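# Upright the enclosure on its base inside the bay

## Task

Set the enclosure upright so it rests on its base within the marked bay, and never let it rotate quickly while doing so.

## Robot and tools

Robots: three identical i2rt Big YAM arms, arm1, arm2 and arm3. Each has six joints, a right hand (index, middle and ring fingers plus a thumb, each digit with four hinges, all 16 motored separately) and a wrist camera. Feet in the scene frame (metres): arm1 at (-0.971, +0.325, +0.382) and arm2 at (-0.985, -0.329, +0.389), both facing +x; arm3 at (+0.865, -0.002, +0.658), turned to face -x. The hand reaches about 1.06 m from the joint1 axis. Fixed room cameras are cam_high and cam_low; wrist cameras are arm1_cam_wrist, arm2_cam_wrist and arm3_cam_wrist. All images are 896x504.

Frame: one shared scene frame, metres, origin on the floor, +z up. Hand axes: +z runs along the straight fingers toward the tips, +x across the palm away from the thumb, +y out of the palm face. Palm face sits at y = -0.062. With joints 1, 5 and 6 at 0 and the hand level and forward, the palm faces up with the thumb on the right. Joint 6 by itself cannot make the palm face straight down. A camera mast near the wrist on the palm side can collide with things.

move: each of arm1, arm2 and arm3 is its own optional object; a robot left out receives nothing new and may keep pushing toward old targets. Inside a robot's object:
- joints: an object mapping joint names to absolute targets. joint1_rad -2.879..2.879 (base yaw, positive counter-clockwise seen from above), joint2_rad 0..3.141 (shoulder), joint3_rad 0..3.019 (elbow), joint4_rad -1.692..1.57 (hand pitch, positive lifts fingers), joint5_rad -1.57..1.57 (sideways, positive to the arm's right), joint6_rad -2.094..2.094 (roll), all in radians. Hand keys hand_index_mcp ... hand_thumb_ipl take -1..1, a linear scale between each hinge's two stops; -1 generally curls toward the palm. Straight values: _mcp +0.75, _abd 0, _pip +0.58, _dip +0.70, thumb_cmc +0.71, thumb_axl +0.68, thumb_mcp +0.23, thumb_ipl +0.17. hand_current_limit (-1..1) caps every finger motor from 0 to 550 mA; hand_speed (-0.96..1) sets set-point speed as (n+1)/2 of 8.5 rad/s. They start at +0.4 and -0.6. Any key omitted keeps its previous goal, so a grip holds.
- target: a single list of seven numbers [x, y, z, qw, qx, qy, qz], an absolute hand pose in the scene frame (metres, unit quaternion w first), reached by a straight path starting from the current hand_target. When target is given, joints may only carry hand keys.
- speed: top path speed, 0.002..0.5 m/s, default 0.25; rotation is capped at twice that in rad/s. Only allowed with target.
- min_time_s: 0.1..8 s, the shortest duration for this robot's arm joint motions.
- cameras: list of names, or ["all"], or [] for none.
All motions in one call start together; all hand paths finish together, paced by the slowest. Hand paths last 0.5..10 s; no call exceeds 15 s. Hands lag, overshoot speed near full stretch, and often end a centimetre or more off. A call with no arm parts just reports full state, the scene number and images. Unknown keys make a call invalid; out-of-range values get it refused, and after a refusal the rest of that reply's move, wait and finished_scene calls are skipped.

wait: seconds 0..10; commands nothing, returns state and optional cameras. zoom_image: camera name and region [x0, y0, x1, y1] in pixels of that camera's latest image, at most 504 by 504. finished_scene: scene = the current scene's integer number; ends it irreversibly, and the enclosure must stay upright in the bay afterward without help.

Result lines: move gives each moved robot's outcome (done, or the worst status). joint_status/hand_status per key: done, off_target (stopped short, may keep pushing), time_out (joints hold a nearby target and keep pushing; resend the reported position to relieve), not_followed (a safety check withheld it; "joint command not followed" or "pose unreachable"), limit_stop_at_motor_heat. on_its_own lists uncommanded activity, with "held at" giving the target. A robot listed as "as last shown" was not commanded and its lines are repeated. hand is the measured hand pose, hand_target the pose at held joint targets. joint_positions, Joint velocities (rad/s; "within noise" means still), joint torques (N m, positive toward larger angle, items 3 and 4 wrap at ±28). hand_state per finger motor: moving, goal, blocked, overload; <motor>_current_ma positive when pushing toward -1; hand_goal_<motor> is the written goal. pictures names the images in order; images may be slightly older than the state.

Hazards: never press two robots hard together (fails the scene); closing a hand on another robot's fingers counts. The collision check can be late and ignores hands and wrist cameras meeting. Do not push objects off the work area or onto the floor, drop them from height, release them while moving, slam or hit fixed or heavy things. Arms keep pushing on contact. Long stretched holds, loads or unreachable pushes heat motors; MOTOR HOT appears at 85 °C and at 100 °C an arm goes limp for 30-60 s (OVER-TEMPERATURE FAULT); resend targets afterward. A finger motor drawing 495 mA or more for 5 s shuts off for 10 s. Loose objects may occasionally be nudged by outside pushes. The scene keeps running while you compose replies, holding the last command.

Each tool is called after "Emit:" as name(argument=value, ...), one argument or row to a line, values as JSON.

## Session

Emit:
move(
)

Emit:
zoom_image(
  camera="cam_low",
  region=[250, 0, 650, 480],
)

Emit:
zoom_image(
  camera="cam_high",
  region=[280, 40, 620, 400],
)

Scene clock: 0.00 s.
Joint torques (N m): no reading
Heat: arm1: hottest joint1_rad 36 °C; arm2: hottest joint2_rad 33 °C; arm3: hottest joint3_rad 32 °C.
Joint velocities: within noise
arm1.joint_positions: joint1_rad=-0.184 joint2_rad=+0.625 joint3_rad=+1.407 joint4_rad=-1.369 joint5_rad=+0.015 joint6_rad=+1.075 hand_index_mcp=+0.753 hand_index_abd=+0.000 hand_index_pip=+0.577 hand_index_dip=+0.696 hand_middle_mcp=+0.753 hand_middle_abd=+0.000 hand_middle_pip=+0.577 hand_middle_dip=+0.696 hand_ring_mcp=+0.753 hand_ring_abd=+0.000 hand_ring_pip=+0.577 hand_ring_dip=+0.696 hand_thumb_cmc=+0.714 hand_thumb_axl=+0.677 hand_thumb_mcp=+0.226 hand_thumb_ipl=+0.168 hand_current_limit=+0.400 hand_speed=-0.600
arm1.joint_status: not commanded
arm1.hand_state: goal,goal,goal,goal,goal,goal,goal,goal,goal,goal,goal,goal,goal,goal,goal,goal
arm1.index_mcp_current_ma: 0
arm1.index_abd_current_ma: 0
arm1.index_pip_current_ma: 0
arm1.index_dip_current_ma: 0
arm1.middle_mcp_current_ma: 0
arm1.middle_abd_current_ma: 0
arm1.middle_pip_current_ma: 0
arm1.middle_dip_current_ma: 0
arm1.ring_mcp_current_ma: 0
arm1.ring_abd_current_ma: 0
arm1.ring_pip_current_ma: 0
arm1.ring_dip_current_ma: 0
arm1.thumb_cmc_current_ma: 0
arm1.thumb_axl_current_ma: 0
arm1.thumb_mcp_current_ma: 0
arm1.thumb_ipl_current_ma: 0
arm1.hand_goal_index_mcp: 0.754
arm1.hand_goal_index_abd: 0.000
arm1.hand_goal_index_pip: 0.576
arm1.hand_goal_index_dip: 0.696
arm1.hand_goal_middle_mcp: 0.754
arm1.hand_goal_middle_abd: 0.000
arm1.hand_goal_middle_pip: 0.576
arm1.hand_goal_middle_dip: 0.696
arm1.hand_goal_ring_mcp: 0.754
arm1.hand_goal_ring_abd: 0.000
arm1.hand_goal_ring_pip: 0.576
arm1.hand_goal_ring_dip: 0.696
arm1.hand_goal_thumb_cmc: 0.714
arm1.hand_goal_thumb_axl: 0.678
arm1.hand_goal_thumb_mcp: 0.226
arm1.hand_goal_thumb_ipl: 0.168
arm1.hand: x=-0.7549 y=+0.1830 z=+0.9385 quat_wxyz=(+0.173, +0.875, +0.113, +0.438) (m; scene frame)
arm1.hand_target: x=-0.7575 y=+0.1836 z=+0.9479 quat_wxyz=(+0.176, +0.870, +0.112, +0.447) (m; scene frame)
arm1.hand_status: not commanded
arm2.joint_positions: joint1_rad=-0.264 joint2_rad=+0.546 joint3_rad=+1.380 joint4_rad=-1.381 joint5_rad=-0.061 joint6_rad=+1.089 hand_index_mcp=+0.753 hand_index_abd=+0.000 hand_index_pip=+0.577 hand_index_dip=+0.696 hand_middle_mcp=+0.753 hand_middle_abd=+0.000 hand_middle_pip=+0.577 hand_middle_dip=+0.696 hand_ring_mcp=+0.753 hand_ring_abd=+0.000 hand_ring_pip=+0.577 hand_ring_dip=+0.696 hand_thumb_cmc=+0.714 hand_thumb_axl=+0.677 hand_thumb_mcp=+0.226 hand_thumb_ipl=+0.168 hand_current_limit=+0.400 hand_speed=-0.600
arm2.joint_status: not commanded
arm2.hand_state: goal,goal,goal,goal,goal,goal,goal,goal,goal,goal,goal,goal,goal,goal,goal,goal
arm2.index_mcp_current_ma: 0
arm2.index_abd_current_ma: 0
arm2.index_pip_current_ma: 0
arm2.index_dip_current_ma: 0
arm2.middle_mcp_current_ma: 0
arm2.middle_abd_current_ma: 0
arm2.middle_pip_current_ma: 0
arm2.middle_dip_current_ma: 0
arm2.ring_mcp_current_ma: 0
arm2.ring_abd_current_ma: 0
arm2.ring_pip_current_ma: 0
arm2.ring_dip_current_ma: 0
arm2.thumb_cmc_current_ma: 0
arm2.thumb_axl_current_ma: 0
arm2.thumb_mcp_current_ma: 0
arm2.thumb_ipl_current_ma: 0
arm2.hand_goal_index_mcp: 0.754
arm2.hand_goal_index_abd: 0.000
arm2.hand_goal_index_pip: 0.576
arm2.hand_goal_index_dip: 0.696
arm2.hand_goal_middle_mcp: 0.754
arm2.hand_goal_middle_abd: 0.000
arm2.hand_goal_middle_pip: 0.576
arm2.hand_goal_middle_dip: 0.696
arm2.hand_goal_ring_mcp: 0.754
arm2.hand_goal_ring_abd: 0.000
arm2.hand_goal_ring_pip: 0.576
arm2.hand_goal_ring_dip: 0.696
arm2.hand_goal_thumb_cmc: 0.714
arm2.hand_goal_thumb_axl: 0.678
arm2.hand_goal_thumb_mcp: 0.226
arm2.hand_goal_thumb_ipl: 0.168
arm2.hand: x=-0.7905 y=-0.4554 z=+0.9404 quat_wxyz=(+0.147, +0.865, +0.118, +0.465) (m; scene frame)
arm2.hand_target: x=-0.7937 y=-0.4546 z=+0.9514 quat_wxyz=(+0.151, +0.859, +0.118, +0.475) (m; scene frame)
arm2.hand_status: not commanded
arm3.joint_positions: joint1_rad=-0.287 joint2_rad=+0.606 joint3_rad=+1.385 joint4_rad=-1.143 joint5_rad=-0.051 joint6_rad=+1.027 hand_index_mcp=+0.753 hand_index_abd=+0.000 hand_index_pip=+0.577 hand_index_dip=+0.696 hand_middle_mcp=+0.753 hand_middle_abd=+0.000 hand_middle_pip=+0.577 hand_middle_dip=+0.696 hand_ring_mcp=+0.753 hand_ring_abd=+0.000 hand_ring_pip=+0.577 hand_ring_dip=+0.696 hand_thumb_cmc=+0.714 hand_thumb_axl=+0.677 hand_thumb_mcp=+0.226 hand_thumb_ipl=+0.168 hand_current_limit=+0.400 hand_speed=-0.600
arm3.joint_status: not commanded
arm3.hand_state: goal,goal,goal,goal,goal,goal,goal,goal,goal,goal,goal,goal,goal,goal,goal,goal
arm3.index_mcp_current_ma: 0
arm3.index_abd_current_ma: 0
arm3.index_pip_current_ma: 0
arm3.index_dip_current_ma: 0
arm3.middle_mcp_current_ma: 0
arm3.middle_abd_current_ma: 0
arm3.middle_pip_current_ma: 0
arm3.middle_dip_current_ma: 0
arm3.ring_mcp_current_ma: 0
arm3.ring_abd_current_ma: 0
arm3.ring_pip_current_ma: 0
arm3.ring_dip_current_ma: 0
arm3.thumb_cmc_current_ma: 0
arm3.thumb_axl_current_ma: 0
arm3.thumb_mcp_current_ma: 0
arm3.thumb_ipl_current_ma: 0
arm3.hand_goal_index_mcp: 0.754
arm3.hand_goal_index_abd: 0.000
arm3.hand_goal_index_pip: 0.576
arm3.hand_goal_index_dip: 0.696
arm3.hand_goal_middle_mcp: 0.754
arm3.hand_goal_middle_abd: 0.000
arm3.hand_goal_middle_pip: 0.576
arm3.hand_goal_middle_dip: 0.696
arm3.hand_goal_ring_mcp: 0.754
arm3.hand_goal_ring_abd: 0.000
arm3.hand_goal_ring_pip: 0.576
arm3.hand_goal_ring_dip: 0.696
arm3.hand_goal_thumb_cmc: 0.714
arm3.hand_goal_thumb_axl: 0.678
arm3.hand_goal_thumb_mcp: 0.226
arm3.hand_goal_thumb_ipl: 0.168
arm3.hand: x=+0.6257 y=+0.1400 z=+1.2602 quat_wxyz=(+0.530, +0.133, -0.813, -0.199) (m; scene frame)
arm3.hand_target: x=+0.6304 y=+0.1389 z=+1.2759 quat_wxyz=(+0.543, +0.132, -0.804, -0.204) (m; scene frame)
arm3.hand_status: not commanded
pictures: arm1_cam_wrist, arm2_cam_wrist, arm3_cam_wrist, cam_high, cam_low
camera_calibration:
arm1_cam_wrist: T_world_to_cam=[[-0.470957, -0.818872, -0.328097, 0.135508], [-0.868289, 0.495987, 0.00846143, -0.822335], [0.155803, 0.288868, -0.944606, 1.07108], [0, 0, 0, 1]] pos_world=[-0.817084, 0.20943, 1.06317]
arm2_cam_wrist: T_world_to_cam=[[-0.415538, -0.826906, -0.378886, -0.317014], [-0.879122, 0.472008, -0.0659777, -0.477237], [0.233395, 0.305671, -0.923088, 1.31135], [0, 0, 0, 1]] pos_world=[-0.857343, -0.437723, 1.05889]
arm3_cam_wrist: T_world_to_cam=[[0.308568, 0.892963, -0.327724, 0.127272], [0.883589, -0.396661, -0.248856, -0.244315], [-0.352215, -0.212784, -0.91141, 1.52045], [0, 0, 0, 1]] pos_world=[0.712126, 0.112967, 1.36666]

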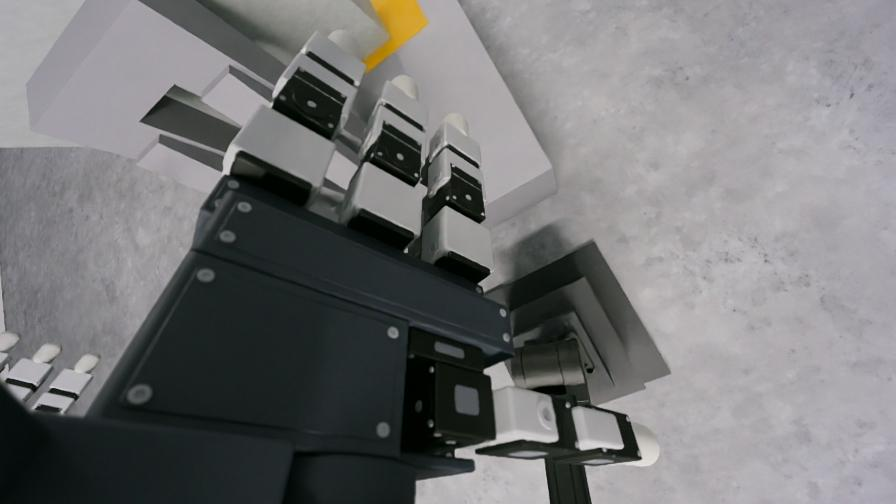

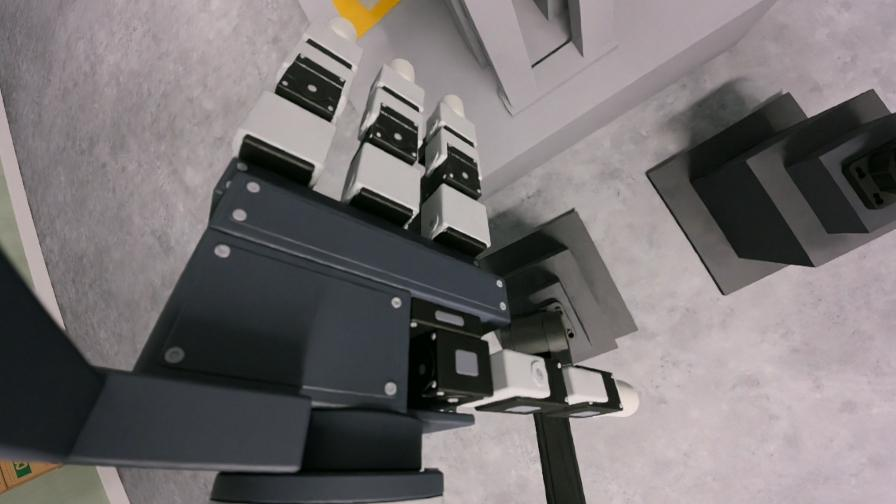

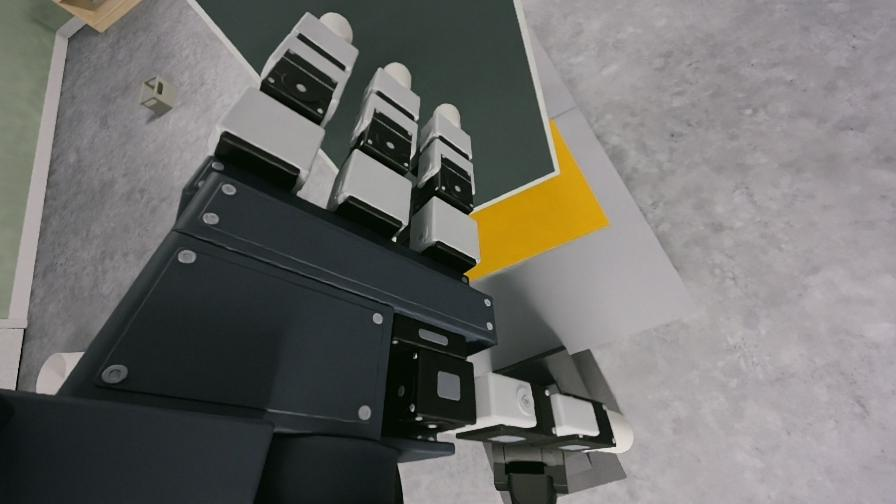

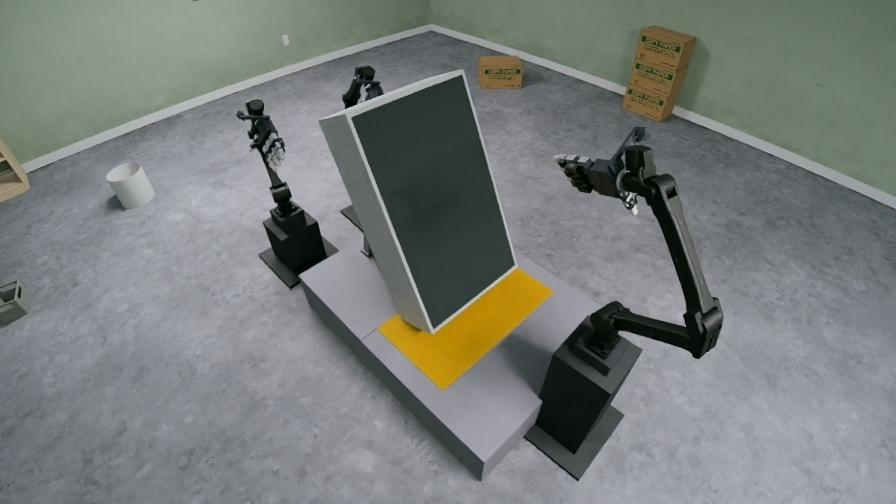

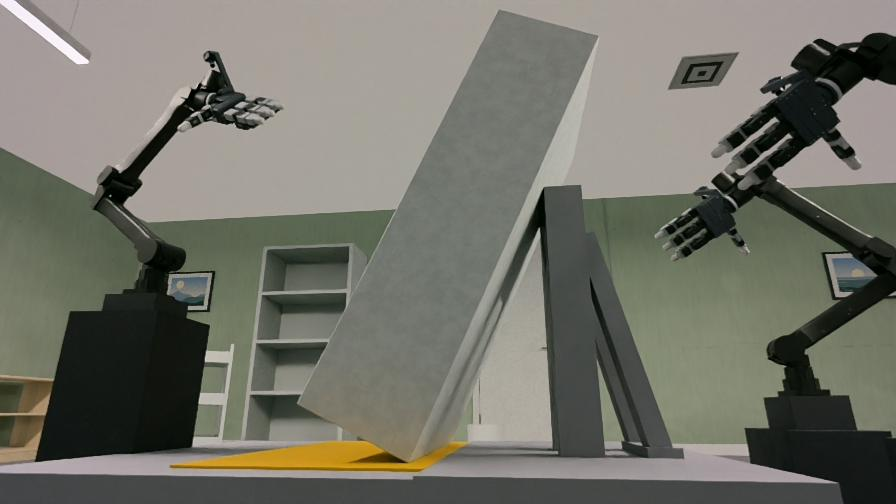

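Scaled by 1.050 from the camera's 896x504 image, which has a finer 1280x720 frame.

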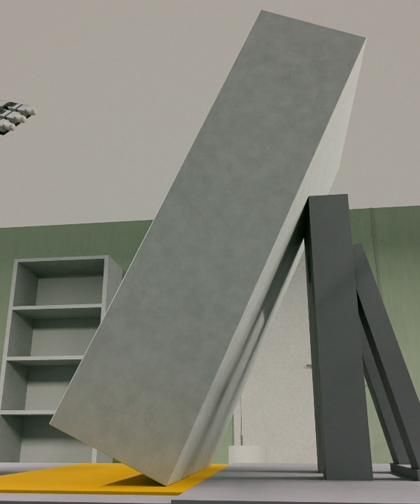

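Scaled by 1.400 from the camera's 896x504 image, which has a finer 1280x720 frame.

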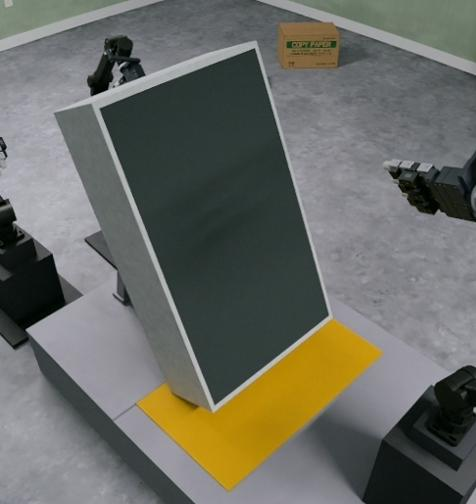

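Emit:
move(
  arm1={"joints":{"joint1_rad":-0.12,"joint2_rad":0.95,"joint3_rad":1.35,"joint4_rad":0.85,"joint5_rad":0,"joint6_rad":0.17,"hand_index_mcp":-0.45,"hand_middle_mcp":-0.45,"hand_ring_mcp":-0.45,"hand_index_pip":-0.88,"hand_middle_pip":-0.95,"hand_ring_pip":-0.95,"hand_thumb_cmc":0.4},"min_time_s":3},
  arm2={"joints":{"joint1_rad":0.12,"joint2_rad":0.95,"joint3_rad":1.35,"joint4_rad":0.85,"joint5_rad":0,"joint6_rad":-0.14,"hand_index_mcp":-0.45,"hand_middle_mcp":-0.45,"hand_ring_mcp":-0.45,"hand_index_pip":-0.88,"hand_middle_pip":-0.95,"hand_ring_pip":-0.95,"hand_thumb_cmc":0.4},"min_time_s":3},
  arm3={"joints":{"joint1_rad":-0.06,"joint2_rad":0.95,"joint3_rad":1.45,"joint4_rad":0.85,"joint5_rad":0,"joint6_rad":0.03,"hand_index_mcp":-0.45,"hand_middle_mcp":-0.45,"hand_ring_mcp":-0.45,"hand_index_pip":-0.88,"hand_middle_pip":-0.95,"hand_ring_pip":-0.95,"hand_thumb_cmc":0.4},"min_time_s":3},
)

Emit:
move(
  arm1={"target":[-0.45,0.235,1.04,0.6903,0.153,0.153,0.6903],"speed":0.2},
  arm2={"target":[-0.45,-0.2505,1.04,0.6903,0.153,0.153,0.6903],"speed":0.2},
  arm3={"target":[0.26,0.015,1.31,0.683,0.183,-0.183,-0.683],"speed":0.2},
  cameras=["cam_low","cam_high"],
)

Scene clock: 6.63 s.
Joint torques (N m): arm1=[0.56 -1.26 6.19 0.57 -0.34 -0.25] | arm2=[-0.21 -4.07 8.43 0.53 -0.02 -0.1] | arm3=[1.26 -2.08 11.96 0.61 0.01 -0.23]
Heat: arm1: hottest joint1_rad 36 °C; arm2: hottest joint2_rad 33 °C; arm3: hottest joint3_rad 33 °C.
move: arm1 done; arm2 done; arm3 done
Joint velocities: within noise
arm1.joint_positions: joint1_rad=-0.135 joint2_rad=+0.938 joint3_rad=+1.360 joint4_rad=+0.841 joint5_rad=+0.003 joint6_rad=+0.186 hand_index_mcp=-0.455 hand_index_abd=+0.001 hand_index_pip=-0.879 hand_index_dip=+0.696 hand_middle_mcp=-0.455 hand_middle_abd=+0.001 hand_middle_pip=-0.949 hand_middle_dip=+0.696 hand_ring_mcp=-0.455 hand_ring_abd=+0.001 hand_ring_pip=-0.949 hand_ring_dip=+0.696 hand_thumb_cmc=+0.410 hand_thumb_axl=+0.677 hand_thumb_mcp=+0.228 hand_thumb_ipl=+0.168 hand_current_limit=+0.400 hand_speed=-0.600
arm1.joint_status: all done
arm1.hand_state: goal,goal,goal,goal,goal,goal,goal,goal,goal,goal,goal,goal,goal,goal,goal,goal
arm1.index_mcp_current_ma: -3
arm1.index_abd_current_ma: 0
arm1.index_pip_current_ma: 0
arm1.index_dip_current_ma: 0
arm1.middle_mcp_current_ma: -3
arm1.middle_abd_current_ma: 0
arm1.middle_pip_current_ma: 0
arm1.middle_dip_current_ma: 0
arm1.ring_mcp_current_ma: -3
arm1.ring_abd_current_ma: 0
arm1.ring_pip_current_ma: 0
arm1.ring_dip_current_ma: 0
arm1.thumb_cmc_current_ma: 9
arm1.thumb_axl_current_ma: 0
arm1.thumb_mcp_current_ma: 1
arm1.thumb_ipl_current_ma: 0
arm1.hand_goal_index_mcp: -0.450
arm1.hand_goal_index_abd: 0.000
arm1.hand_goal_index_pip: -0.880
arm1.hand_goal_index_dip: 0.696
arm1.hand_goal_middle_mcp: -0.450
arm1.hand_goal_middle_abd: 0.000
arm1.hand_goal_middle_pip: -0.950
arm1.hand_goal_middle_dip: 0.696
arm1.hand_goal_ring_mcp: -0.450
arm1.hand_goal_ring_abd: 0.000
arm1.hand_goal_ring_pip: -0.950
arm1.hand_goal_ring_dip: 0.696
arm1.hand_goal_thumb_cmc: 0.400
arm1.hand_goal_thumb_axl: 0.678
arm1.hand_goal_thumb_mcp: 0.226
arm1.hand_goal_thumb_ipl: 0.168
arm1.hand: x=-0.7789 y=+0.2494 z=+1.2742 quat_wxyz=(+0.697, +0.128, +0.086, +0.700) (m; scene frame)
arm1.hand_target: x=-0.7676 y=+0.2523 z=+1.2690 quat_wxyz=(+0.696, +0.131, +0.093, +0.699) (m; scene frame)
arm1.hand_status: not commanded
arm2.joint_positions: joint1_rad=+0.106 joint2_rad=+0.940 joint3_rad=+1.351 joint4_rad=+0.838 joint5_rad=-0.002 joint6_rad=-0.132 hand_index_mcp=-0.455 hand_index_abd=+0.001 hand_index_pip=-0.880 hand_index_dip=+0.696 hand_middle_mcp=-0.455 hand_middle_abd=+0.001 hand_middle_pip=-0.949 hand_middle_dip=+0.696 hand_ring_mcp=-0.455 hand_ring_abd=+0.001 hand_ring_pip=-0.949 hand_ring_dip=+0.696 hand_thumb_cmc=+0.408 hand_thumb_axl=+0.677 hand_thumb_mcp=+0.228 hand_thumb_ipl=+0.168 hand_current_limit=+0.400 hand_speed=-0.600
arm2.joint_status: all done
arm2.hand_state: goal,goal,goal,goal,goal,goal,goal,goal,goal,goal,goal,goal,goal,goal,goal,goal
arm2.index_mcp_current_ma: -5
arm2.index_abd_current_ma: 0
arm2.index_pip_current_ma: 0
arm2.index_dip_current_ma: 0
arm2.middle_mcp_current_ma: -6
arm2.middle_abd_current_ma: 1
arm2.middle_pip_current_ma: 0
arm2.middle_dip_current_ma: 0
arm2.ring_mcp_current_ma: -6
arm2.ring_abd_current_ma: 1
arm2.ring_pip_current_ma: 0
arm2.ring_dip_current_ma: 0
arm2.thumb_cmc_current_ma: 9
arm2.thumb_axl_current_ma: 0
arm2.thumb_mcp_current_ma: 2
arm2.thumb_ipl_current_ma: 0
arm2.hand_goal_index_mcp: -0.450
arm2.hand_goal_index_abd: 0.000
arm2.hand_goal_index_pip: -0.880
arm2.hand_goal_index_dip: 0.696
arm2.hand_goal_middle_mcp: -0.450
arm2.hand_goal_middle_abd: 0.000
arm2.hand_goal_middle_pip: -0.950
arm2.hand_goal_middle_dip: 0.696
arm2.hand_goal_ring_mcp: -0.450
arm2.hand_goal_ring_abd: 0.000
arm2.hand_goal_ring_pip: -0.950
arm2.hand_goal_ring_dip: 0.696
arm2.hand_goal_thumb_cmc: 0.400
arm2.hand_goal_thumb_axl: 0.678
arm2.hand_goal_thumb_mcp: 0.226
arm2.hand_goal_thumb_ipl: 0.168
arm2.hand: x=-0.7808 y=-0.3170 z=+1.2793 quat_wxyz=(+0.699, +0.100, +0.129, +0.696) (m; scene frame)
arm2.hand_target: x=-0.7764 y=-0.3131 z=+1.2772 quat_wxyz=(+0.697, +0.099, +0.129, +0.698) (m; scene frame)
arm2.hand_status: not commanded
arm3.joint_positions: joint1_rad=-0.073 joint2_rad=+0.941 joint3_rad=+1.402 joint4_rad=+0.841 joint5_rad=-0.002 joint6_rad=+0.041 hand_index_mcp=-0.455 hand_index_abd=+0.001 hand_index_pip=-0.879 hand_index_dip=+0.696 hand_middle_mcp=-0.454 hand_middle_abd=+0.001 hand_middle_pip=-0.949 hand_middle_dip=+0.696 hand_ring_mcp=-0.455 hand_ring_abd=+0.001 hand_ring_pip=-0.949 hand_ring_dip=+0.696 hand_thumb_cmc=+0.407 hand_thumb_axl=+0.677 hand_thumb_mcp=+0.228 hand_thumb_ipl=+0.168 hand_current_limit=+0.400 hand_speed=-0.600
arm3.joint_status: all done
arm3.hand_state: goal,goal,goal,goal,goal,goal,goal,goal,goal,goal,goal,goal,goal,goal,goal,goal
arm3.index_mcp_current_ma: -8
arm3.index_abd_current_ma: 1
arm3.index_pip_current_ma: 0
arm3.index_dip_current_ma: 0
arm3.middle_mcp_current_ma: -7
arm3.middle_abd_current_ma: 1
arm3.middle_pip_current_ma: 1
arm3.middle_dip_current_ma: 0
arm3.ring_mcp_current_ma: -8
arm3.ring_abd_current_ma: 1
arm3.ring_pip_current_ma: 1
arm3.ring_dip_current_ma: 0
arm3.thumb_cmc_current_ma: 12
arm3.thumb_axl_current_ma: -1
arm3.thumb_mcp_current_ma: 3
arm3.thumb_ipl_current_ma: 0
arm3.hand_goal_index_mcp: -0.450
arm3.hand_goal_index_abd: 0.000
arm3.hand_goal_index_pip: -0.880
arm3.hand_goal_index_dip: 0.696
arm3.hand_goal_middle_mcp: -0.450
arm3.hand_goal_middle_abd: 0.000
arm3.hand_goal_middle_pip: -0.950
arm3.hand_goal_middle_dip: 0.696
arm3.hand_goal_ring_mcp: -0.450
arm3.hand_goal_ring_abd: 0.000
arm3.hand_goal_ring_pip: -0.950
arm3.hand_goal_ring_dip: 0.696
arm3.hand_goal_thumb_cmc: 0.400
arm3.hand_goal_thumb_axl: 0.678
arm3.hand_goal_thumb_mcp: 0.226
arm3.hand_goal_thumb_ipl: 0.168
arm3.hand: x=+0.6825 y=+0.0348 z=+1.5647 quat_wxyz=(+0.702, +0.091, -0.100, -0.699) (m; scene frame)
arm3.hand_target: x=+0.6988 y=+0.0315 z=+1.5784 quat_wxyz=(+0.705, +0.075, -0.082, -0.701) (m; scene frame)
arm3.hand_status: not commanded
pictures: none

Scene clock: 9.97 s.
Joint torques (N m): arm1=[0.44 -12.45 10.85 0.8 -0.28 -0.23] | arm2=[-1.08 -18.26 12.92 1.03 -0.09 -0.15] | arm3=[1.55 -17.14 13.49 1.48 0.03 -0.22]
Heat: arm1: hottest joint1_rad 36 °C; arm2: hottest joint2_rad 33 °C; arm3: hottest joint3_rad 34 °C.
move: arm1 off_target; arm2 off_target; arm3 off_target
Joint velocities: within noise
arm1.joint_positions: joint1_rad=-0.094 joint2_rad=+1.660 joint3_rad=+1.353 joint4_rad=+1.401 joint5_rad=-0.050 joint6_rad=+0.130 hand_index_mcp=-0.455 hand_index_abd=+0.001 hand_index_pip=-0.879 hand_index_dip=+0.696 hand_middle_mcp=-0.455 hand_middle_abd=+0.001 hand_middle_pip=-0.949 hand_middle_dip=+0.696 hand_ring_mcp=-0.455 hand_ring_abd=+0.001 hand_ring_pip=-0.949 hand_ring_dip=+0.696 hand_thumb_cmc=+0.408 hand_thumb_axl=+0.677 hand_thumb_mcp=+0.228 hand_thumb_ipl=+0.168 hand_current_limit=+0.400 hand_speed=-0.600
arm1.joint_status: not commanded
arm1.hand_state: goal,goal,goal,goal,goal,goal,goal,goal,goal,goal,goal,goal,goal,goal,goal,goal
arm1.index_mcp_current_ma: -3
arm1.index_abd_current_ma: 0
arm1.index_pip_current_ma: 0
arm1.index_dip_current_ma: 0
arm1.middle_mcp_current_ma: -3
arm1.middle_abd_current_ma: 0
arm1.middle_pip_current_ma: 0
arm1.middle_dip_current_ma: 0
arm1.ring_mcp_current_ma: -3
arm1.ring_abd_current_ma: 0
arm1.ring_pip_current_ma: 0
arm1.ring_dip_current_ma: 0
arm1.thumb_cmc_current_ma: 6
arm1.thumb_axl_current_ma: 0
arm1.thumb_mcp_current_ma: 1
arm1.thumb_ipl_current_ma: 0
arm1.hand_goal_index_mcp: -0.450
arm1.hand_goal_index_abd: 0.000
arm1.hand_goal_index_pip: -0.880
arm1.hand_goal_index_dip: 0.696
arm1.hand_goal_middle_mcp: -0.450
arm1.hand_goal_middle_abd: 0.000
arm1.hand_goal_middle_pip: -0.950
arm1.hand_goal_middle_dip: 0.696
arm1.hand_goal_ring_mcp: -0.450
arm1.hand_goal_ring_abd: 0.000
arm1.hand_goal_ring_pip: -0.950
arm1.hand_goal_ring_dip: 0.696
arm1.hand_goal_thumb_cmc: 0.400
arm1.hand_goal_thumb_axl: 0.678
arm1.hand_goal_thumb_mcp: 0.226
arm1.hand_goal_thumb_ipl: 0.168
arm1.hand: x=-0.4489 y=+0.2252 z=+1.0259 quat_wxyz=(+0.686, +0.174, +0.163, +0.687) (m; scene frame)
arm1.hand_target: x=-0.4508 y=+0.2349 z=+1.0394 quat_wxyz=(+0.690, +0.153, +0.153, +0.690) (m; scene frame)
arm1.hand_status: off_target (0.017 m and 2.7 deg from the pose sent, 0.404 m and 8.3 deg at the start)
arm2.joint_positions: joint1_rad=+0.152 joint2_rad=+1.713 joint3_rad=+1.406 joint4_rad=+1.402 joint5_rad=+0.074 joint6_rad=-0.165 hand_index_mcp=-0.455 hand_index_abd=+0.001 hand_index_pip=-0.880 hand_index_dip=+0.696 hand_middle_mcp=-0.455 hand_middle_abd=+0.001 hand_middle_pip=-0.949 hand_middle_dip=+0.696 hand_ring_mcp=-0.455 hand_ring_abd=+0.001 hand_ring_pip=-0.949 hand_ring_dip=+0.696 hand_thumb_cmc=+0.406 hand_thumb_axl=+0.677 hand_thumb_mcp=+0.228 hand_thumb_ipl=+0.168 hand_current_limit=+0.400 hand_speed=-0.600
arm2.joint_status: not commanded
arm2.hand_state: goal,goal,goal,goal,goal,goal,goal,goal,goal,goal,goal,goal,goal,goal,goal,goal
arm2.index_mcp_current_ma: -5
arm2.index_abd_current_ma: 0
arm2.index_pip_current_ma: 0
arm2.index_dip_current_ma: 0
arm2.middle_mcp_current_ma: -6
arm2.middle_abd_current_ma: 1
arm2.middle_pip_current_ma: 0
arm2.middle_dip_current_ma: 0
arm2.ring_mcp_current_ma: -6
arm2.ring_abd_current_ma: 1
arm2.ring_pip_current_ma: 0
arm2.ring_dip_current_ma: 0
arm2.thumb_cmc_current_ma: 7
arm2.thumb_axl_current_ma: 0
arm2.thumb_mcp_current_ma: 2
arm2.thumb_ipl_current_ma: 0
arm2.hand_goal_index_mcp: -0.450
arm2.hand_goal_index_abd: 0.000
arm2.hand_goal_index_pip: -0.880
arm2.hand_goal_index_dip: 0.696
arm2.hand_goal_middle_mcp: -0.450
arm2.hand_goal_middle_abd: 0.000
arm2.hand_goal_middle_pip: -0.950
arm2.hand_goal_middle_dip: 0.696
arm2.hand_goal_ring_mcp: -0.450
arm2.hand_goal_ring_abd: 0.000
arm2.hand_goal_ring_pip: -0.950
arm2.hand_goal_ring_dip: 0.696
arm2.hand_goal_thumb_cmc: 0.400
arm2.hand_goal_thumb_axl: 0.678
arm2.hand_goal_thumb_mcp: 0.226
arm2.hand_goal_thumb_ipl: 0.168
arm2.hand: x=-0.4437 y=-0.2579 z=+1.0254 quat_wxyz=(+0.689, +0.168, +0.173, +0.683) (m; scene frame)
arm2.hand_target: x=-0.4506 y=-0.2507 z=+1.0393 quat_wxyz=(+0.690, +0.153, +0.153, +0.690) (m; scene frame)
arm2.hand_status: off_target (0.018 m and 3.0 deg from the pose sent, 0.414 m and 6.8 deg at the start)
arm3.joint_positions: joint1_rad=-0.035 joint2_rad=+1.820 joint3_rad=+1.538 joint4_rad=+1.263 joint5_rad=+0.002 joint6_rad=-0.002 hand_index_mcp=-0.455 hand_index_abd=+0.001 hand_index_pip=-0.879 hand_index_dip=+0.696 hand_middle_mcp=-0.454 hand_middle_abd=+0.001 hand_middle_pip=-0.949 hand_middle_dip=+0.696 hand_ring_mcp=-0.455 hand_ring_abd=+0.001 hand_ring_pip=-0.949 hand_ring_dip=+0.696 hand_thumb_cmc=+0.405 hand_thumb_axl=+0.677 hand_thumb_mcp=+0.228 hand_thumb_ipl=+0.168 hand_current_limit=+0.400 hand_speed=-0.600
arm3.joint_status: not commanded
arm3.hand_state: goal,goal,goal,goal,goal,goal,goal,goal,goal,goal,goal,goal,goal,goal,goal,goal
arm3.index_mcp_current_ma: -8
arm3.index_abd_current_ma: 1
arm3.index_pip_current_ma: 0
arm3.index_dip_current_ma: 0
arm3.middle_mcp_current_ma: -7
arm3.middle_abd_current_ma: 1
arm3.middle_pip_current_ma: 1
arm3.middle_dip_current_ma: 0
arm3.ring_mcp_current_ma: -8
arm3.ring_abd_current_ma: 1
arm3.ring_pip_current_ma: 1
arm3.ring_dip_current_ma: 0
arm3.thumb_cmc_current_ma: 8
arm3.thumb_axl_current_ma: -1
arm3.thumb_mcp_current_ma: 3
arm3.thumb_ipl_current_ma: 0
arm3.hand_goal_index_mcp: -0.450
arm3.hand_goal_index_abd: 0.000
arm3.hand_goal_index_pip: -0.880
arm3.hand_goal_index_dip: 0.696
arm3.hand_goal_middle_mcp: -0.450
arm3.hand_goal_middle_abd: 0.000
arm3.hand_goal_middle_pip: -0.950
arm3.hand_goal_middle_dip: 0.696
arm3.hand_goal_ring_mcp: -0.450
arm3.hand_goal_ring_abd: 0.000
arm3.hand_goal_ring_pip: -0.950
arm3.hand_goal_ring_dip: 0.696
arm3.hand_goal_thumb_cmc: 0.400
arm3.hand_goal_thumb_axl: 0.678
arm3.hand_goal_thumb_mcp: 0.226
arm3.hand_goal_thumb_ipl: 0.168
arm3.hand: x=+0.2482 y=+0.0235 z=+1.2832 quat_wxyz=(+0.676, +0.205, -0.208, -0.676) (m; scene frame)
arm3.hand_target: x=+0.2615 y=+0.0152 z=+1.3089 quat_wxyz=(+0.683, +0.183, -0.183, -0.683) (m; scene frame)
arm3.hand_status: off_target (0.030 m and 4.0 deg from the pose sent, 0.494 m and 14.4 deg at the start)
pictures: cam_high, cam_low

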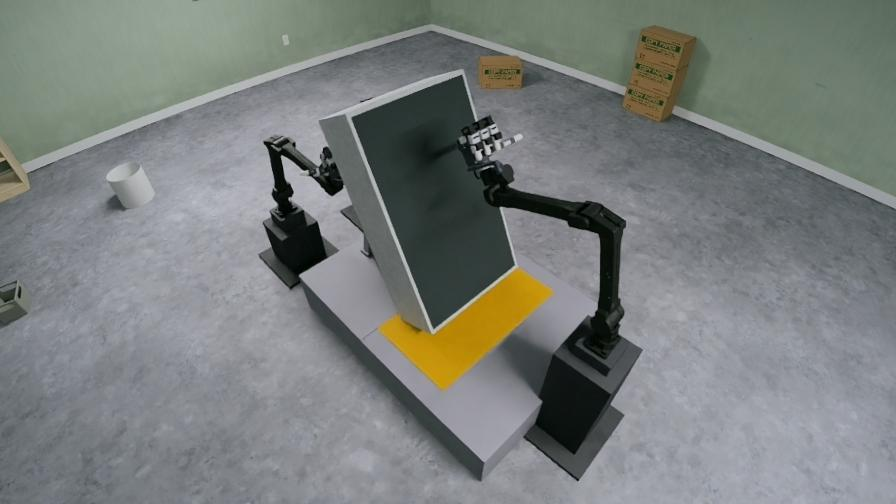

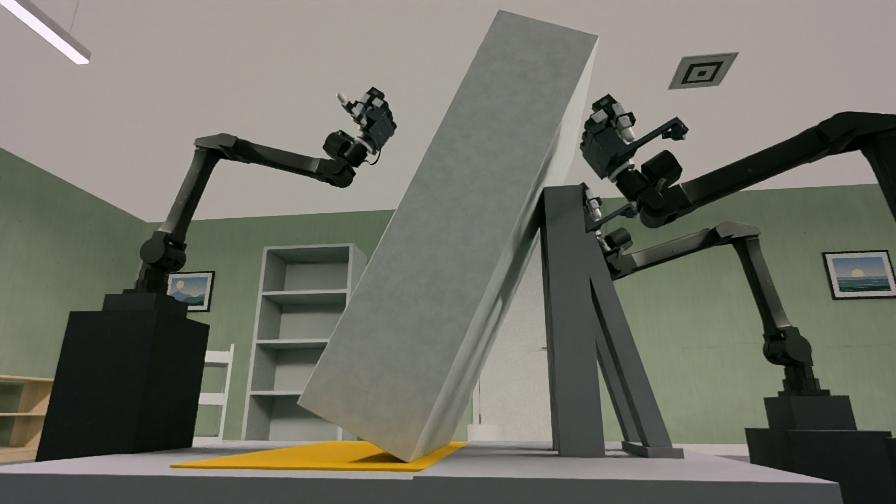

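Emit:
move(
  arm1={"target": [-0.355, 0.235, 1.05, 0.6903, 0.153, 0.153, 0.6903], "speed": 0.06},
  arm2={"target": [-0.350, -0.2505, 1.05, 0.6903, 0.153, 0.153, 0.6903], "speed": 0.06},
  cameras=["cam_low"],
)

Scene clock: 12.97 s.
Joint torques (N m): arm1=[0.67 -13.51 11.7 -0.5 -0.1 -0.25] | arm2=[-2.37 -19.37 14.15 -1.33 -0.28 -0.13] | arm3=[1.38 -17.26 13.42 1.51 0.01 -0.23]
Heat: arm1: hottest joint1_rad 36 °C; arm2: hottest joint2_rad 33 °C; arm3: hottest joint3_rad 34 °C.
move: arm1 off_target; arm2 off_target
Joint velocities: within noise
arm1.joint_positions: joint1_rad=-0.076 joint2_rad=+1.866 joint3_rad=+1.701 joint4_rad=+1.317 joint5_rad=-0.047 joint6_rad=+0.114 hand_index_mcp=-0.455 hand_index_abd=+0.001 hand_index_pip=-0.879 hand_index_dip=+0.696 hand_middle_mcp=-0.456 hand_middle_abd=+0.001 hand_middle_pip=-0.949 hand_middle_dip=+0.696 hand_ring_mcp=-0.455 hand_ring_abd=+0.001 hand_ring_pip=-0.949 hand_ring_dip=+0.696 hand_thumb_cmc=+0.408 hand_thumb_axl=+0.677 hand_thumb_mcp=+0.228 hand_thumb_ipl=+0.168 hand_current_limit=+0.400 hand_speed=-0.600
arm1.joint_status: not commanded
arm1.hand_state: goal,goal,goal,goal,goal,goal,goal,goal,goal,goal,goal,goal,goal,goal,goal,goal
arm1.index_mcp_current_ma: -3
arm1.index_abd_current_ma: 0
arm1.index_pip_current_ma: 0
arm1.index_dip_current_ma: 0
arm1.middle_mcp_current_ma: -4
arm1.middle_abd_current_ma: 0
arm1.middle_pip_current_ma: 0
arm1.middle_dip_current_ma: 0
arm1.ring_mcp_current_ma: -3
arm1.ring_abd_current_ma: 0
arm1.ring_pip_current_ma: 0
arm1.ring_dip_current_ma: 0
arm1.thumb_cmc_current_ma: 6
arm1.thumb_axl_current_ma: 0
arm1.thumb_mcp_current_ma: 1
arm1.thumb_ipl_current_ma: 0
arm1.hand_goal_index_mcp: -0.450
arm1.hand_goal_index_abd: 0.000
arm1.hand_goal_index_pip: -0.880
arm1.hand_goal_index_dip: 0.696
arm1.hand_goal_middle_mcp: -0.450
arm1.hand_goal_middle_abd: 0.000
arm1.hand_goal_middle_pip: -0.950
arm1.hand_goal_middle_dip: 0.696
arm1.hand_goal_ring_mcp: -0.450
arm1.hand_goal_ring_abd: 0.000
arm1.hand_goal_ring_pip: -0.950
arm1.hand_goal_ring_dip: 0.696
arm1.hand_goal_thumb_cmc: 0.400
arm1.hand_goal_thumb_axl: 0.678
arm1.hand_goal_thumb_mcp: 0.226
arm1.hand_goal_thumb_ipl: 0.168
arm1.hand: x=-0.3767 y=+0.2267 z=+1.0516 quat_wxyz=(+0.690, +0.150, +0.147, +0.692) (m; scene frame)
arm1.hand_target: x=-0.3567 y=+0.2354 z=+1.0487 quat_wxyz=(+0.690, +0.153, +0.154, +0.690) (m; scene frame)
arm1.hand_status: off_target (0.023 m and 0.8 deg from the pose sent, 0.097 m and 2.7 deg at the start)
arm2.joint_positions: joint1_rad=+0.143 joint2_rad=+1.930 joint3_rad=+1.779 joint4_rad=+1.324 joint5_rad=+0.066 joint6_rad=-0.141 hand_index_mcp=-0.455 hand_index_abd=+0.001 hand_index_pip=-0.880 hand_index_dip=+0.696 hand_middle_mcp=-0.456 hand_middle_abd=+0.001 hand_middle_pip=-0.949 hand_middle_dip=+0.696 hand_ring_mcp=-0.456 hand_ring_abd=+0.001 hand_ring_pip=-0.949 hand_ring_dip=+0.696 hand_thumb_cmc=+0.406 hand_thumb_axl=+0.677 hand_thumb_mcp=+0.228 hand_thumb_ipl=+0.168 hand_current_limit=+0.400 hand_speed=-0.600
arm2.joint_status: not commanded
arm2.hand_state: goal,goal,goal,goal,goal,goal,goal,goal,goal,goal,goal,goal,goal,goal,goal,goal
arm2.index_mcp_current_ma: -5
arm2.index_abd_current_ma: 0
arm2.index_pip_current_ma: 0
arm2.index_dip_current_ma: 0
arm2.middle_mcp_current_ma: -6
arm2.middle_abd_current_ma: 1
arm2.middle_pip_current_ma: 0
arm2.middle_dip_current_ma: 0
arm2.ring_mcp_current_ma: -7
arm2.ring_abd_current_ma: 1
arm2.ring_pip_current_ma: 0
arm2.ring_dip_current_ma: 0
arm2.thumb_cmc_current_ma: 7
arm2.thumb_axl_current_ma: 0
arm2.thumb_mcp_current_ma: 2
arm2.thumb_ipl_current_ma: 0
arm2.hand_goal_index_mcp: -0.450
arm2.hand_goal_index_abd: 0.000
arm2.hand_goal_index_pip: -0.880
arm2.hand_goal_index_dip: 0.696
arm2.hand_goal_middle_mcp: -0.450
arm2.hand_goal_middle_abd: 0.000
arm2.hand_goal_middle_pip: -0.950
arm2.hand_goal_middle_dip: 0.696
arm2.hand_goal_ring_mcp: -0.450
arm2.hand_goal_ring_abd: 0.000
arm2.hand_goal_ring_pip: -0.950
arm2.hand_goal_ring_dip: 0.696
arm2.hand_goal_thumb_cmc: 0.400
arm2.hand_goal_thumb_axl: 0.678
arm2.hand_goal_thumb_mcp: 0.226
arm2.hand_goal_thumb_ipl: 0.168
arm2.hand: x=-0.3743 y=-0.2520 z=+1.0500 quat_wxyz=(+0.688, +0.146, +0.142, +0.696) (m; scene frame)
arm2.hand_target: x=-0.3520 y=-0.2508 z=+1.0481 quat_wxyz=(+0.690, +0.153, +0.154, +0.690) (m; scene frame)
arm2.hand_status: off_target (0.024 m and 1.7 deg from the pose sent, 0.097 m and 3.0 deg at the start)
arm3: as last shown
pictures: cam_low

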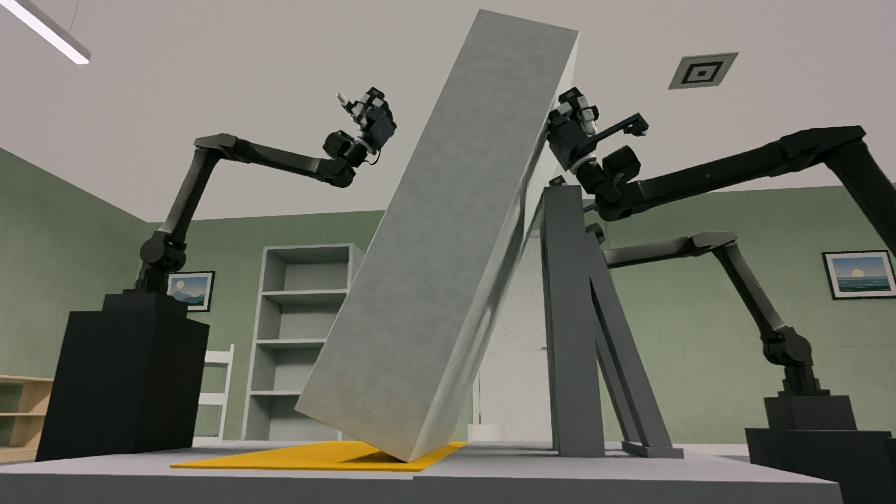

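Emit:
move(
  arm1={"target": [-0.29, 0.235, 1.08, 0.6917, 0.147, 0.147, 0.6917], "speed": 0.06},
  arm2={"target": [-0.285, -0.2505, 1.08, 0.6917, 0.147, 0.147, 0.6917], "speed": 0.06},
  arm3={"target": [0.135, 0.015, 1.297, 0.683, 0.183, -0.183, -0.683], "speed": 0.12},
  cameras=["cam_low"],
)

Scene clock: 15.73 s.
Joint torques (N m): arm1=[0.56 -17.38 11.22 0.25 -0.02 -0.22] | arm2=[-2.2 -23.82 13.22 0.13 -0.23 -0.04] | arm3=[1.32 -18.78 11.59 -1.33 -0.03 -0.28]
Heat: arm1: hottest joint1_rad 36 °C; arm2: hottest joint2_rad 33 °C; arm3: hottest joint3_rad 35 °C.
move: arm1 off_target; arm2 done; arm3 off_target
Joint velocities: within noise
arm1.joint_positions: joint1_rad=-0.064 joint2_rad=+2.089 joint3_rad=+2.125 joint4_rad=+1.109 joint5_rad=-0.043 joint6_rad=+0.102 hand_index_mcp=-0.455 hand_index_abd=+0.001 hand_index_pip=-0.879 hand_index_dip=+0.696 hand_middle_mcp=-0.456 hand_middle_abd=+0.001 hand_middle_pip=-0.949 hand_middle_dip=+0.696 hand_ring_mcp=-0.455 hand_ring_abd=+0.001 hand_ring_pip=-0.949 hand_ring_dip=+0.696 hand_thumb_cmc=+0.408 hand_thumb_axl=+0.677 hand_thumb_mcp=+0.228 hand_thumb_ipl=+0.168 hand_current_limit=+0.400 hand_speed=-0.600
arm1.joint_status: not commanded
arm1.hand_state: goal,goal,goal,goal,goal,goal,goal,goal,goal,goal,goal,goal,goal,goal,goal,goal
arm1.index_mcp_current_ma: -4
arm1.index_abd_current_ma: 0
arm1.index_pip_current_ma: 0
arm1.index_dip_current_ma: 0
arm1.middle_mcp_current_ma: -4
arm1.middle_abd_current_ma: 0
arm1.middle_pip_current_ma: 0
arm1.middle_dip_current_ma: 0
arm1.ring_mcp_current_ma: -3
arm1.ring_abd_current_ma: 0
arm1.ring_pip_current_ma: 0
arm1.ring_dip_current_ma: 0
arm1.thumb_cmc_current_ma: 6
arm1.thumb_axl_current_ma: 0
arm1.thumb_mcp_current_ma: 1
arm1.thumb_ipl_current_ma: 0
arm1.hand_goal_index_mcp: -0.450
arm1.hand_goal_index_abd: 0.000
arm1.hand_goal_index_pip: -0.880
arm1.hand_goal_index_dip: 0.696
arm1.hand_goal_middle_mcp: -0.450
arm1.hand_goal_middle_abd: 0.000
arm1.hand_goal_middle_pip: -0.950
arm1.hand_goal_middle_dip: 0.696
arm1.hand_goal_ring_mcp: -0.450
arm1.hand_goal_ring_abd: 0.000
arm1.hand_goal_ring_pip: -0.950
arm1.hand_goal_ring_dip: 0.696
arm1.hand_goal_thumb_cmc: 0.400
arm1.hand_goal_thumb_axl: 0.678
arm1.hand_goal_thumb_mcp: 0.226
arm1.hand_goal_thumb_ipl: 0.168
arm1.hand: x=-0.2979 y=+0.2256 z=+1.0805 quat_wxyz=(+0.690, +0.153, +0.150, +0.691) (m; scene frame)
arm1.hand_target: x=-0.2906 y=+0.2352 z=+1.0796 quat_wxyz=(+0.691, +0.148, +0.147, +0.692) (m; scene frame)
arm1.hand_status: off_target (0.012 m and 0.7 deg from the pose sent, 0.092 m and 0.4 deg at the start)
arm2.joint_positions: joint1_rad=+0.135 joint2_rad=+2.176 joint3_rad=+2.258 joint4_rad=+1.070 joint5_rad=+0.057 joint6_rad=-0.135 hand_index_mcp=-0.455 hand_index_abd=+0.001 hand_index_pip=-0.880 hand_index_dip=+0.696 hand_middle_mcp=-0.456 hand_middle_abd=+0.001 hand_middle_pip=-0.949 hand_middle_dip=+0.696 hand_ring_mcp=-0.456 hand_ring_abd=+0.001 hand_ring_pip=-0.949 hand_ring_dip=+0.696 hand_thumb_cmc=+0.406 hand_thumb_axl=+0.677 hand_thumb_mcp=+0.228 hand_thumb_ipl=+0.168 hand_current_limit=+0.400 hand_speed=-0.600
arm2.joint_status: not commanded
arm2.hand_state: goal,goal,goal,goal,goal,goal,goal,goal,goal,goal,goal,goal,goal,goal,goal,goal
arm2.index_mcp_current_ma: -6
arm2.index_abd_current_ma: 0
arm2.index_pip_current_ma: 0
arm2.index_dip_current_ma: 0
arm2.middle_mcp_current_ma: -7
arm2.middle_abd_current_ma: 1
arm2.middle_pip_current_ma: 0
arm2.middle_dip_current_ma: 0
arm2.ring_mcp_current_ma: -7
arm2.ring_abd_current_ma: 1
arm2.ring_pip_current_ma: 0
arm2.ring_dip_current_ma: 0
arm2.thumb_cmc_current_ma: 7
arm2.thumb_axl_current_ma: 0
arm2.thumb_mcp_current_ma: 2
arm2.thumb_ipl_current_ma: 0
arm2.hand_goal_index_mcp: -0.450
arm2.hand_goal_index_abd: 0.000
arm2.hand_goal_index_pip: -0.880
arm2.hand_goal_index_dip: 0.696
arm2.hand_goal_middle_mcp: -0.450
arm2.hand_goal_middle_abd: 0.000
arm2.hand_goal_middle_pip: -0.950
arm2.hand_goal_middle_dip: 0.696
arm2.hand_goal_ring_mcp: -0.450
arm2.hand_goal_ring_abd: 0.000
arm2.hand_goal_ring_pip: -0.950
arm2.hand_goal_ring_dip: 0.696
arm2.hand_goal_thumb_cmc: 0.400
arm2.hand_goal_thumb_axl: 0.678
arm2.hand_goal_thumb_mcp: 0.226
arm2.hand_goal_thumb_ipl: 0.168
arm2.hand: x=-0.2918 y=-0.2432 z=+1.0807 quat_wxyz=(+0.688, +0.149, +0.151, +0.694) (m; scene frame)
arm2.hand_target: x=-0.2855 y=-0.2507 z=+1.0797 quat_wxyz=(+0.692, +0.147, +0.148, +0.692) (m; scene frame)
arm2.hand_status: done (0.010 m and 0.8 deg from the pose sent, 0.094 m and 0.9 deg at the start)
arm3.joint_positions: joint1_rad=-0.035 joint2_rad=+2.158 joint3_rad=+2.109 joint4_rad=+1.140 joint5_rad=+0.001 joint6_rad=+0.005 hand_index_mcp=-0.455 hand_index_abd=+0.001 hand_index_pip=-0.880 hand_index_dip=+0.696 hand_middle_mcp=-0.455 hand_middle_abd=+0.001 hand_middle_pip=-0.950 hand_middle_dip=+0.696 hand_ring_mcp=-0.456 hand_ring_abd=+0.001 hand_ring_pip=-0.950 hand_ring_dip=+0.696 hand_thumb_cmc=+0.406 hand_thumb_axl=+0.677 hand_thumb_mcp=+0.228 hand_thumb_ipl=+0.168 hand_current_limit=+0.400 hand_speed=-0.600
arm3.joint_status: not commanded
arm3.hand_state: goal,goal,goal,goal,goal,goal,goal,goal,goal,goal,goal,goal,goal,goal,goal,goal
arm3.index_mcp_current_ma: -9
arm3.index_abd_current_ma: 1
arm3.index_pip_current_ma: 0
arm3.index_dip_current_ma: 0
arm3.middle_mcp_current_ma: -8
arm3.middle_abd_current_ma: 1
arm3.middle_pip_current_ma: 0
arm3.middle_dip_current_ma: 0
arm3.ring_mcp_current_ma: -10
arm3.ring_abd_current_ma: 1
arm3.ring_pip_current_ma: 0
arm3.ring_dip_current_ma: 0
arm3.thumb_cmc_current_ma: 10
arm3.thumb_axl_current_ma: -1
arm3.thumb_mcp_current_ma: 4
arm3.thumb_ipl_current_ma: 0
arm3.hand_goal_index_mcp: -0.450
arm3.hand_goal_index_abd: 0.000
arm3.hand_goal_index_pip: -0.880
arm3.hand_goal_index_dip: 0.696
arm3.hand_goal_middle_mcp: -0.450
arm3.hand_goal_middle_abd: 0.000
arm3.hand_goal_middle_pip: -0.950
arm3.hand_goal_middle_dip: 0.696
arm3.hand_goal_ring_mcp: -0.450
arm3.hand_goal_ring_abd: 0.000
arm3.hand_goal_ring_pip: -0.950
arm3.hand_goal_ring_dip: 0.696
arm3.hand_goal_thumb_cmc: 0.400
arm3.hand_goal_thumb_axl: 0.678
arm3.hand_goal_thumb_mcp: 0.226
arm3.hand_goal_thumb_ipl: 0.168
arm3.hand: x=+0.1543 y=+0.0239 z=+1.3039 quat_wxyz=(+0.689, +0.167, -0.171, -0.684) (m; scene frame)
arm3.hand_target: x=+0.1364 y=+0.0148 z=+1.2958 quat_wxyz=(+0.683, +0.184, -0.183, -0.683) (m; scene frame)
arm3.hand_status: off_target (0.022 m and 2.4 deg from the pose sent, 0.114 m and 4.0 deg at the start)
pictures: cam_low

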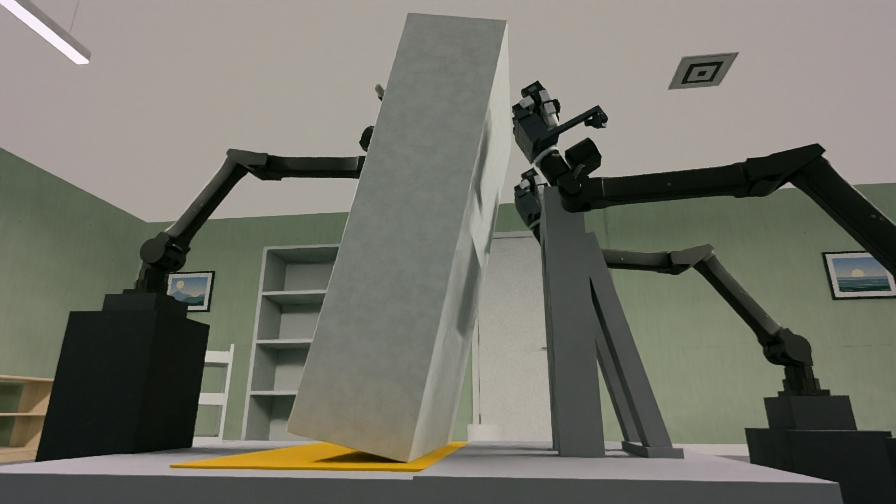

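Emit:
move(
  arm3={"target": [0.20, 0.015, 1.29, 0.683, 0.183, -0.183, -0.683], "speed": 0.022},
  cameras=["cam_low"],
)

Emit:
move(
  arm3={"target": [0.255, 0.015, 1.27, 0.683, 0.183, -0.183, -0.683], "speed": 0.02},
  cameras=["cam_low", "cam_high"],
)

Scene clock: 21.33 s.
Joint torques (N m): arm1=[0.44 -17.14 11.29 0.32 0 -0.24] | arm2=[-1.96 -24.59 13.26 0.05 -0.26 -0.06] | arm3=[1.32 -13.51 9.43 -3.32 -0.05 -0.27]
Heat: arm1: hottest joint1_rad 36 °C; arm2: hottest joint2_rad 33 °C; arm3: hottest joint3_rad 35 °C.
move: arm3 off_target
Joint velocities: within noise
arm1, arm2: as last shown
arm3.joint_positions: joint1_rad=-0.035 joint2_rad=+1.923 joint3_rad=+1.760 joint4_rad=+1.344 joint5_rad=+0.001 joint6_rad=+0.004 hand_index_mcp=-0.455 hand_index_abd=+0.001 hand_index_pip=-0.880 hand_index_dip=+0.696 hand_middle_mcp=-0.455 hand_middle_abd=+0.001 hand_middle_pip=-0.950 hand_middle_dip=+0.696 hand_ring_mcp=-0.456 hand_ring_abd=+0.001 hand_ring_pip=-0.950 hand_ring_dip=+0.696 hand_thumb_cmc=+0.406 hand_thumb_axl=+0.677 hand_thumb_mcp=+0.228 hand_thumb_ipl=+0.168 hand_current_limit=+0.400 hand_speed=-0.600
arm3.joint_status: not commanded
arm3.hand_state: goal,goal,goal,goal,goal,goal,goal,goal,goal,goal,goal,goal,goal,goal,goal,goal
arm3.index_mcp_current_ma: -9
arm3.index_abd_current_ma: 1
arm3.index_pip_current_ma: 0
arm3.index_dip_current_ma: 0
arm3.middle_mcp_current_ma: -8
arm3.middle_abd_current_ma: 1
arm3.middle_pip_current_ma: 0
arm3.middle_dip_current_ma: 0
arm3.ring_mcp_current_ma: -10
arm3.ring_abd_current_ma: 1
arm3.ring_pip_current_ma: 0
arm3.ring_dip_current_ma: 0
arm3.thumb_cmc_current_ma: 10
arm3.thumb_axl_current_ma: -1
arm3.thumb_mcp_current_ma: 4
arm3.thumb_ipl_current_ma: 0
arm3.hand_goal_index_mcp: -0.450
arm3.hand_goal_index_abd: 0.000
arm3.hand_goal_index_pip: -0.880
arm3.hand_goal_index_dip: 0.696
arm3.hand_goal_middle_mcp: -0.450
arm3.hand_goal_middle_abd: 0.000
arm3.hand_goal_middle_pip: -0.950
arm3.hand_goal_middle_dip: 0.696
arm3.hand_goal_ring_mcp: -0.450
arm3.hand_goal_ring_abd: 0.000
arm3.hand_goal_ring_pip: -0.950
arm3.hand_goal_ring_dip: 0.696
arm3.hand_goal_thumb_cmc: 0.400
arm3.hand_goal_thumb_axl: 0.678
arm3.hand_goal_thumb_mcp: 0.226
arm3.hand_goal_thumb_ipl: 0.168
arm3.hand: x=+0.2543 y=+0.0240 z=+1.3179 quat_wxyz=(+0.696, +0.136, -0.140, -0.692) (m; scene frame)
arm3.hand_target: x=+0.2063 y=+0.0145 z=+1.2845 quat_wxyz=(+0.683, +0.184, -0.182, -0.683) (m; scene frame)
arm3.hand_status: off_target (0.062 m and 7.5 deg from the pose sent, 0.049 m and 2.4 deg at the start)
pictures: cam_low

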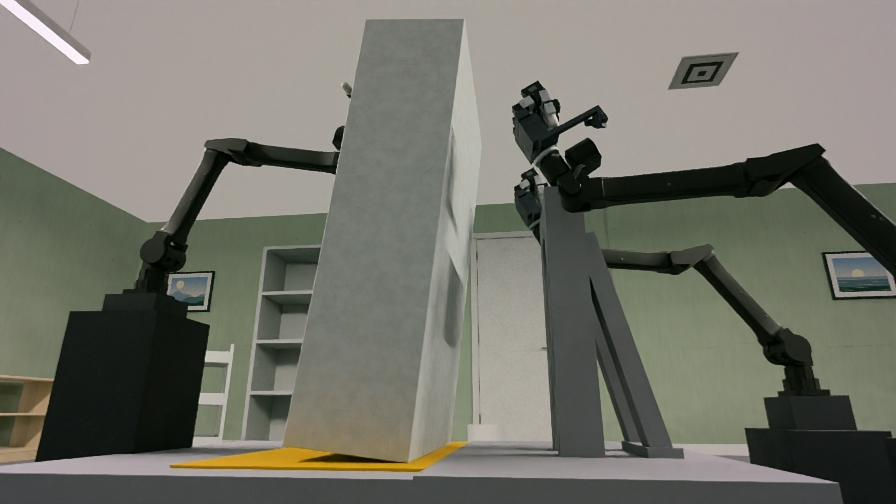

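Scene clock: 24.47 s.
Joint torques (N m): arm1=[0.21 -17.55 11.28 0.14 -0.01 -0.2] | arm2=[-3.43 -24.47 13.34 0.02 -0.23 -0.03] | arm3=[1.38 -7.88 10.73 -5.63 -0.08 -0.28]
Heat: arm1: hottest joint1_rad 36 °C; arm2: hottest joint2_rad 34 °C; arm3: hottest joint3_rad 36 °C.
move: arm3 off_target
Joint velocities: within noise
arm1, arm2: as last shown
arm3.joint_positions: joint1_rad=-0.035 joint2_rad=+1.754 joint3_rad=+1.457 joint4_rad=+1.536 joint5_rad=+0.000 joint6_rad=+0.004 hand_index_mcp=-0.455 hand_index_abd=+0.001 hand_index_pip=-0.880 hand_index_dip=+0.696 hand_middle_mcp=-0.455 hand_middle_abd=+0.001 hand_middle_pip=-0.950 hand_middle_dip=+0.696 hand_ring_mcp=-0.456 hand_ring_abd=+0.001 hand_ring_pip=-0.950 hand_ring_dip=+0.696 hand_thumb_cmc=+0.406 hand_thumb_axl=+0.677 hand_thumb_mcp=+0.228 hand_thumb_ipl=+0.168 hand_current_limit=+0.400 hand_speed=-0.600
arm3.joint_status: not commanded
arm3.hand_state: goal,goal,goal,goal,goal,goal,goal,goal,goal,goal,goal,goal,goal,goal,goal,goal
arm3.index_mcp_current_ma: -9
arm3.index_abd_current_ma: 1
arm3.index_pip_current_ma: 0
arm3.index_dip_current_ma: 0
arm3.middle_mcp_current_ma: -8
arm3.middle_abd_current_ma: 1
arm3.middle_pip_current_ma: 0
arm3.middle_dip_current_ma: 0
arm3.ring_mcp_current_ma: -10
arm3.ring_abd_current_ma: 1
arm3.ring_pip_current_ma: 0
arm3.ring_dip_current_ma: 0
arm3.thumb_cmc_current_ma: 10
arm3.thumb_axl_current_ma: -1
arm3.thumb_mcp_current_ma: 4
arm3.thumb_ipl_current_ma: 0
arm3.hand_goal_index_mcp: -0.450
arm3.hand_goal_index_abd: 0.000
arm3.hand_goal_index_pip: -0.880
arm3.hand_goal_index_dip: 0.696
arm3.hand_goal_middle_mcp: -0.450
arm3.hand_goal_middle_abd: 0.000
arm3.hand_goal_middle_pip: -0.950
arm3.hand_goal_middle_dip: 0.696
arm3.hand_goal_ring_mcp: -0.450
arm3.hand_goal_ring_abd: 0.000
arm3.hand_goal_ring_pip: -0.950
arm3.hand_goal_ring_dip: 0.696
arm3.hand_goal_thumb_cmc: 0.400
arm3.hand_goal_thumb_axl: 0.678
arm3.hand_goal_thumb_mcp: 0.226
arm3.hand_goal_thumb_ipl: 0.168
arm3.hand: x=+0.3397 y=+0.0236 z=+1.2964 quat_wxyz=(+0.699, +0.116, -0.120, -0.695) (m; scene frame)
arm3.hand_target: x=+0.2678 y=+0.0142 z=+1.2575 quat_wxyz=(+0.683, +0.184, -0.182, -0.683) (m; scene frame)
arm3.hand_status: off_target (0.089 m and 10.8 deg from the pose sent, 0.049 m and 7.5 deg at the start)
pictures: cam_high, cam_low

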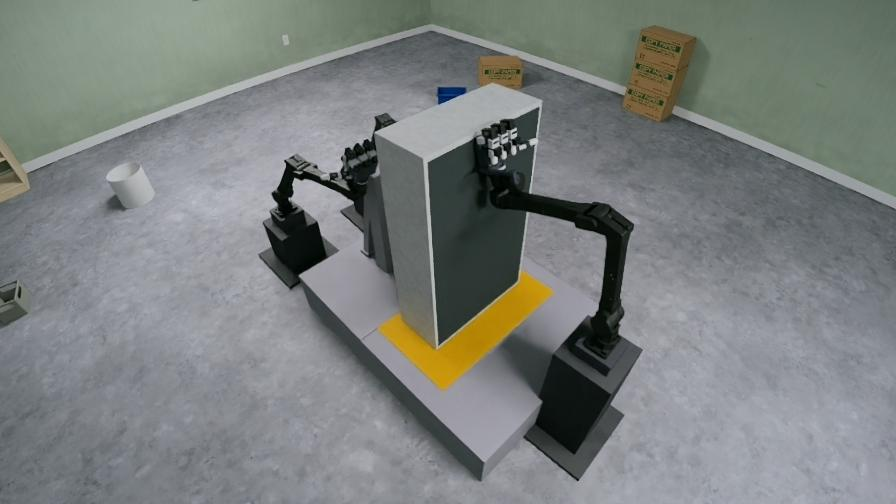

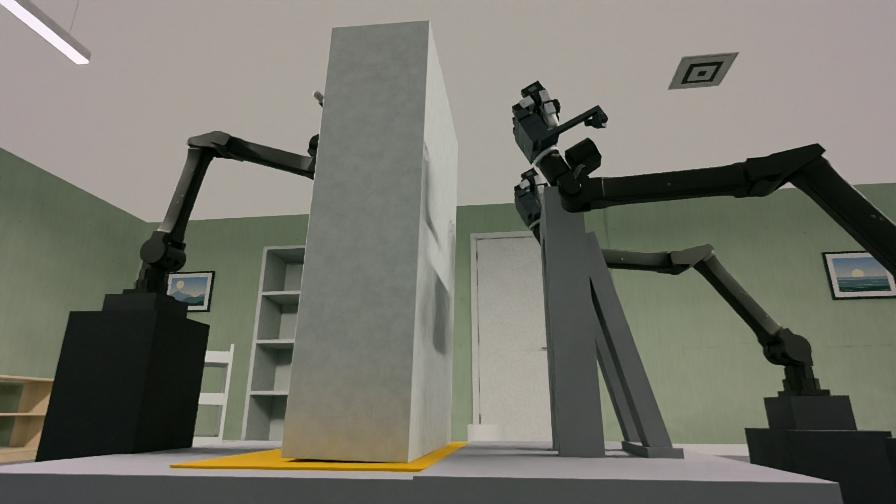

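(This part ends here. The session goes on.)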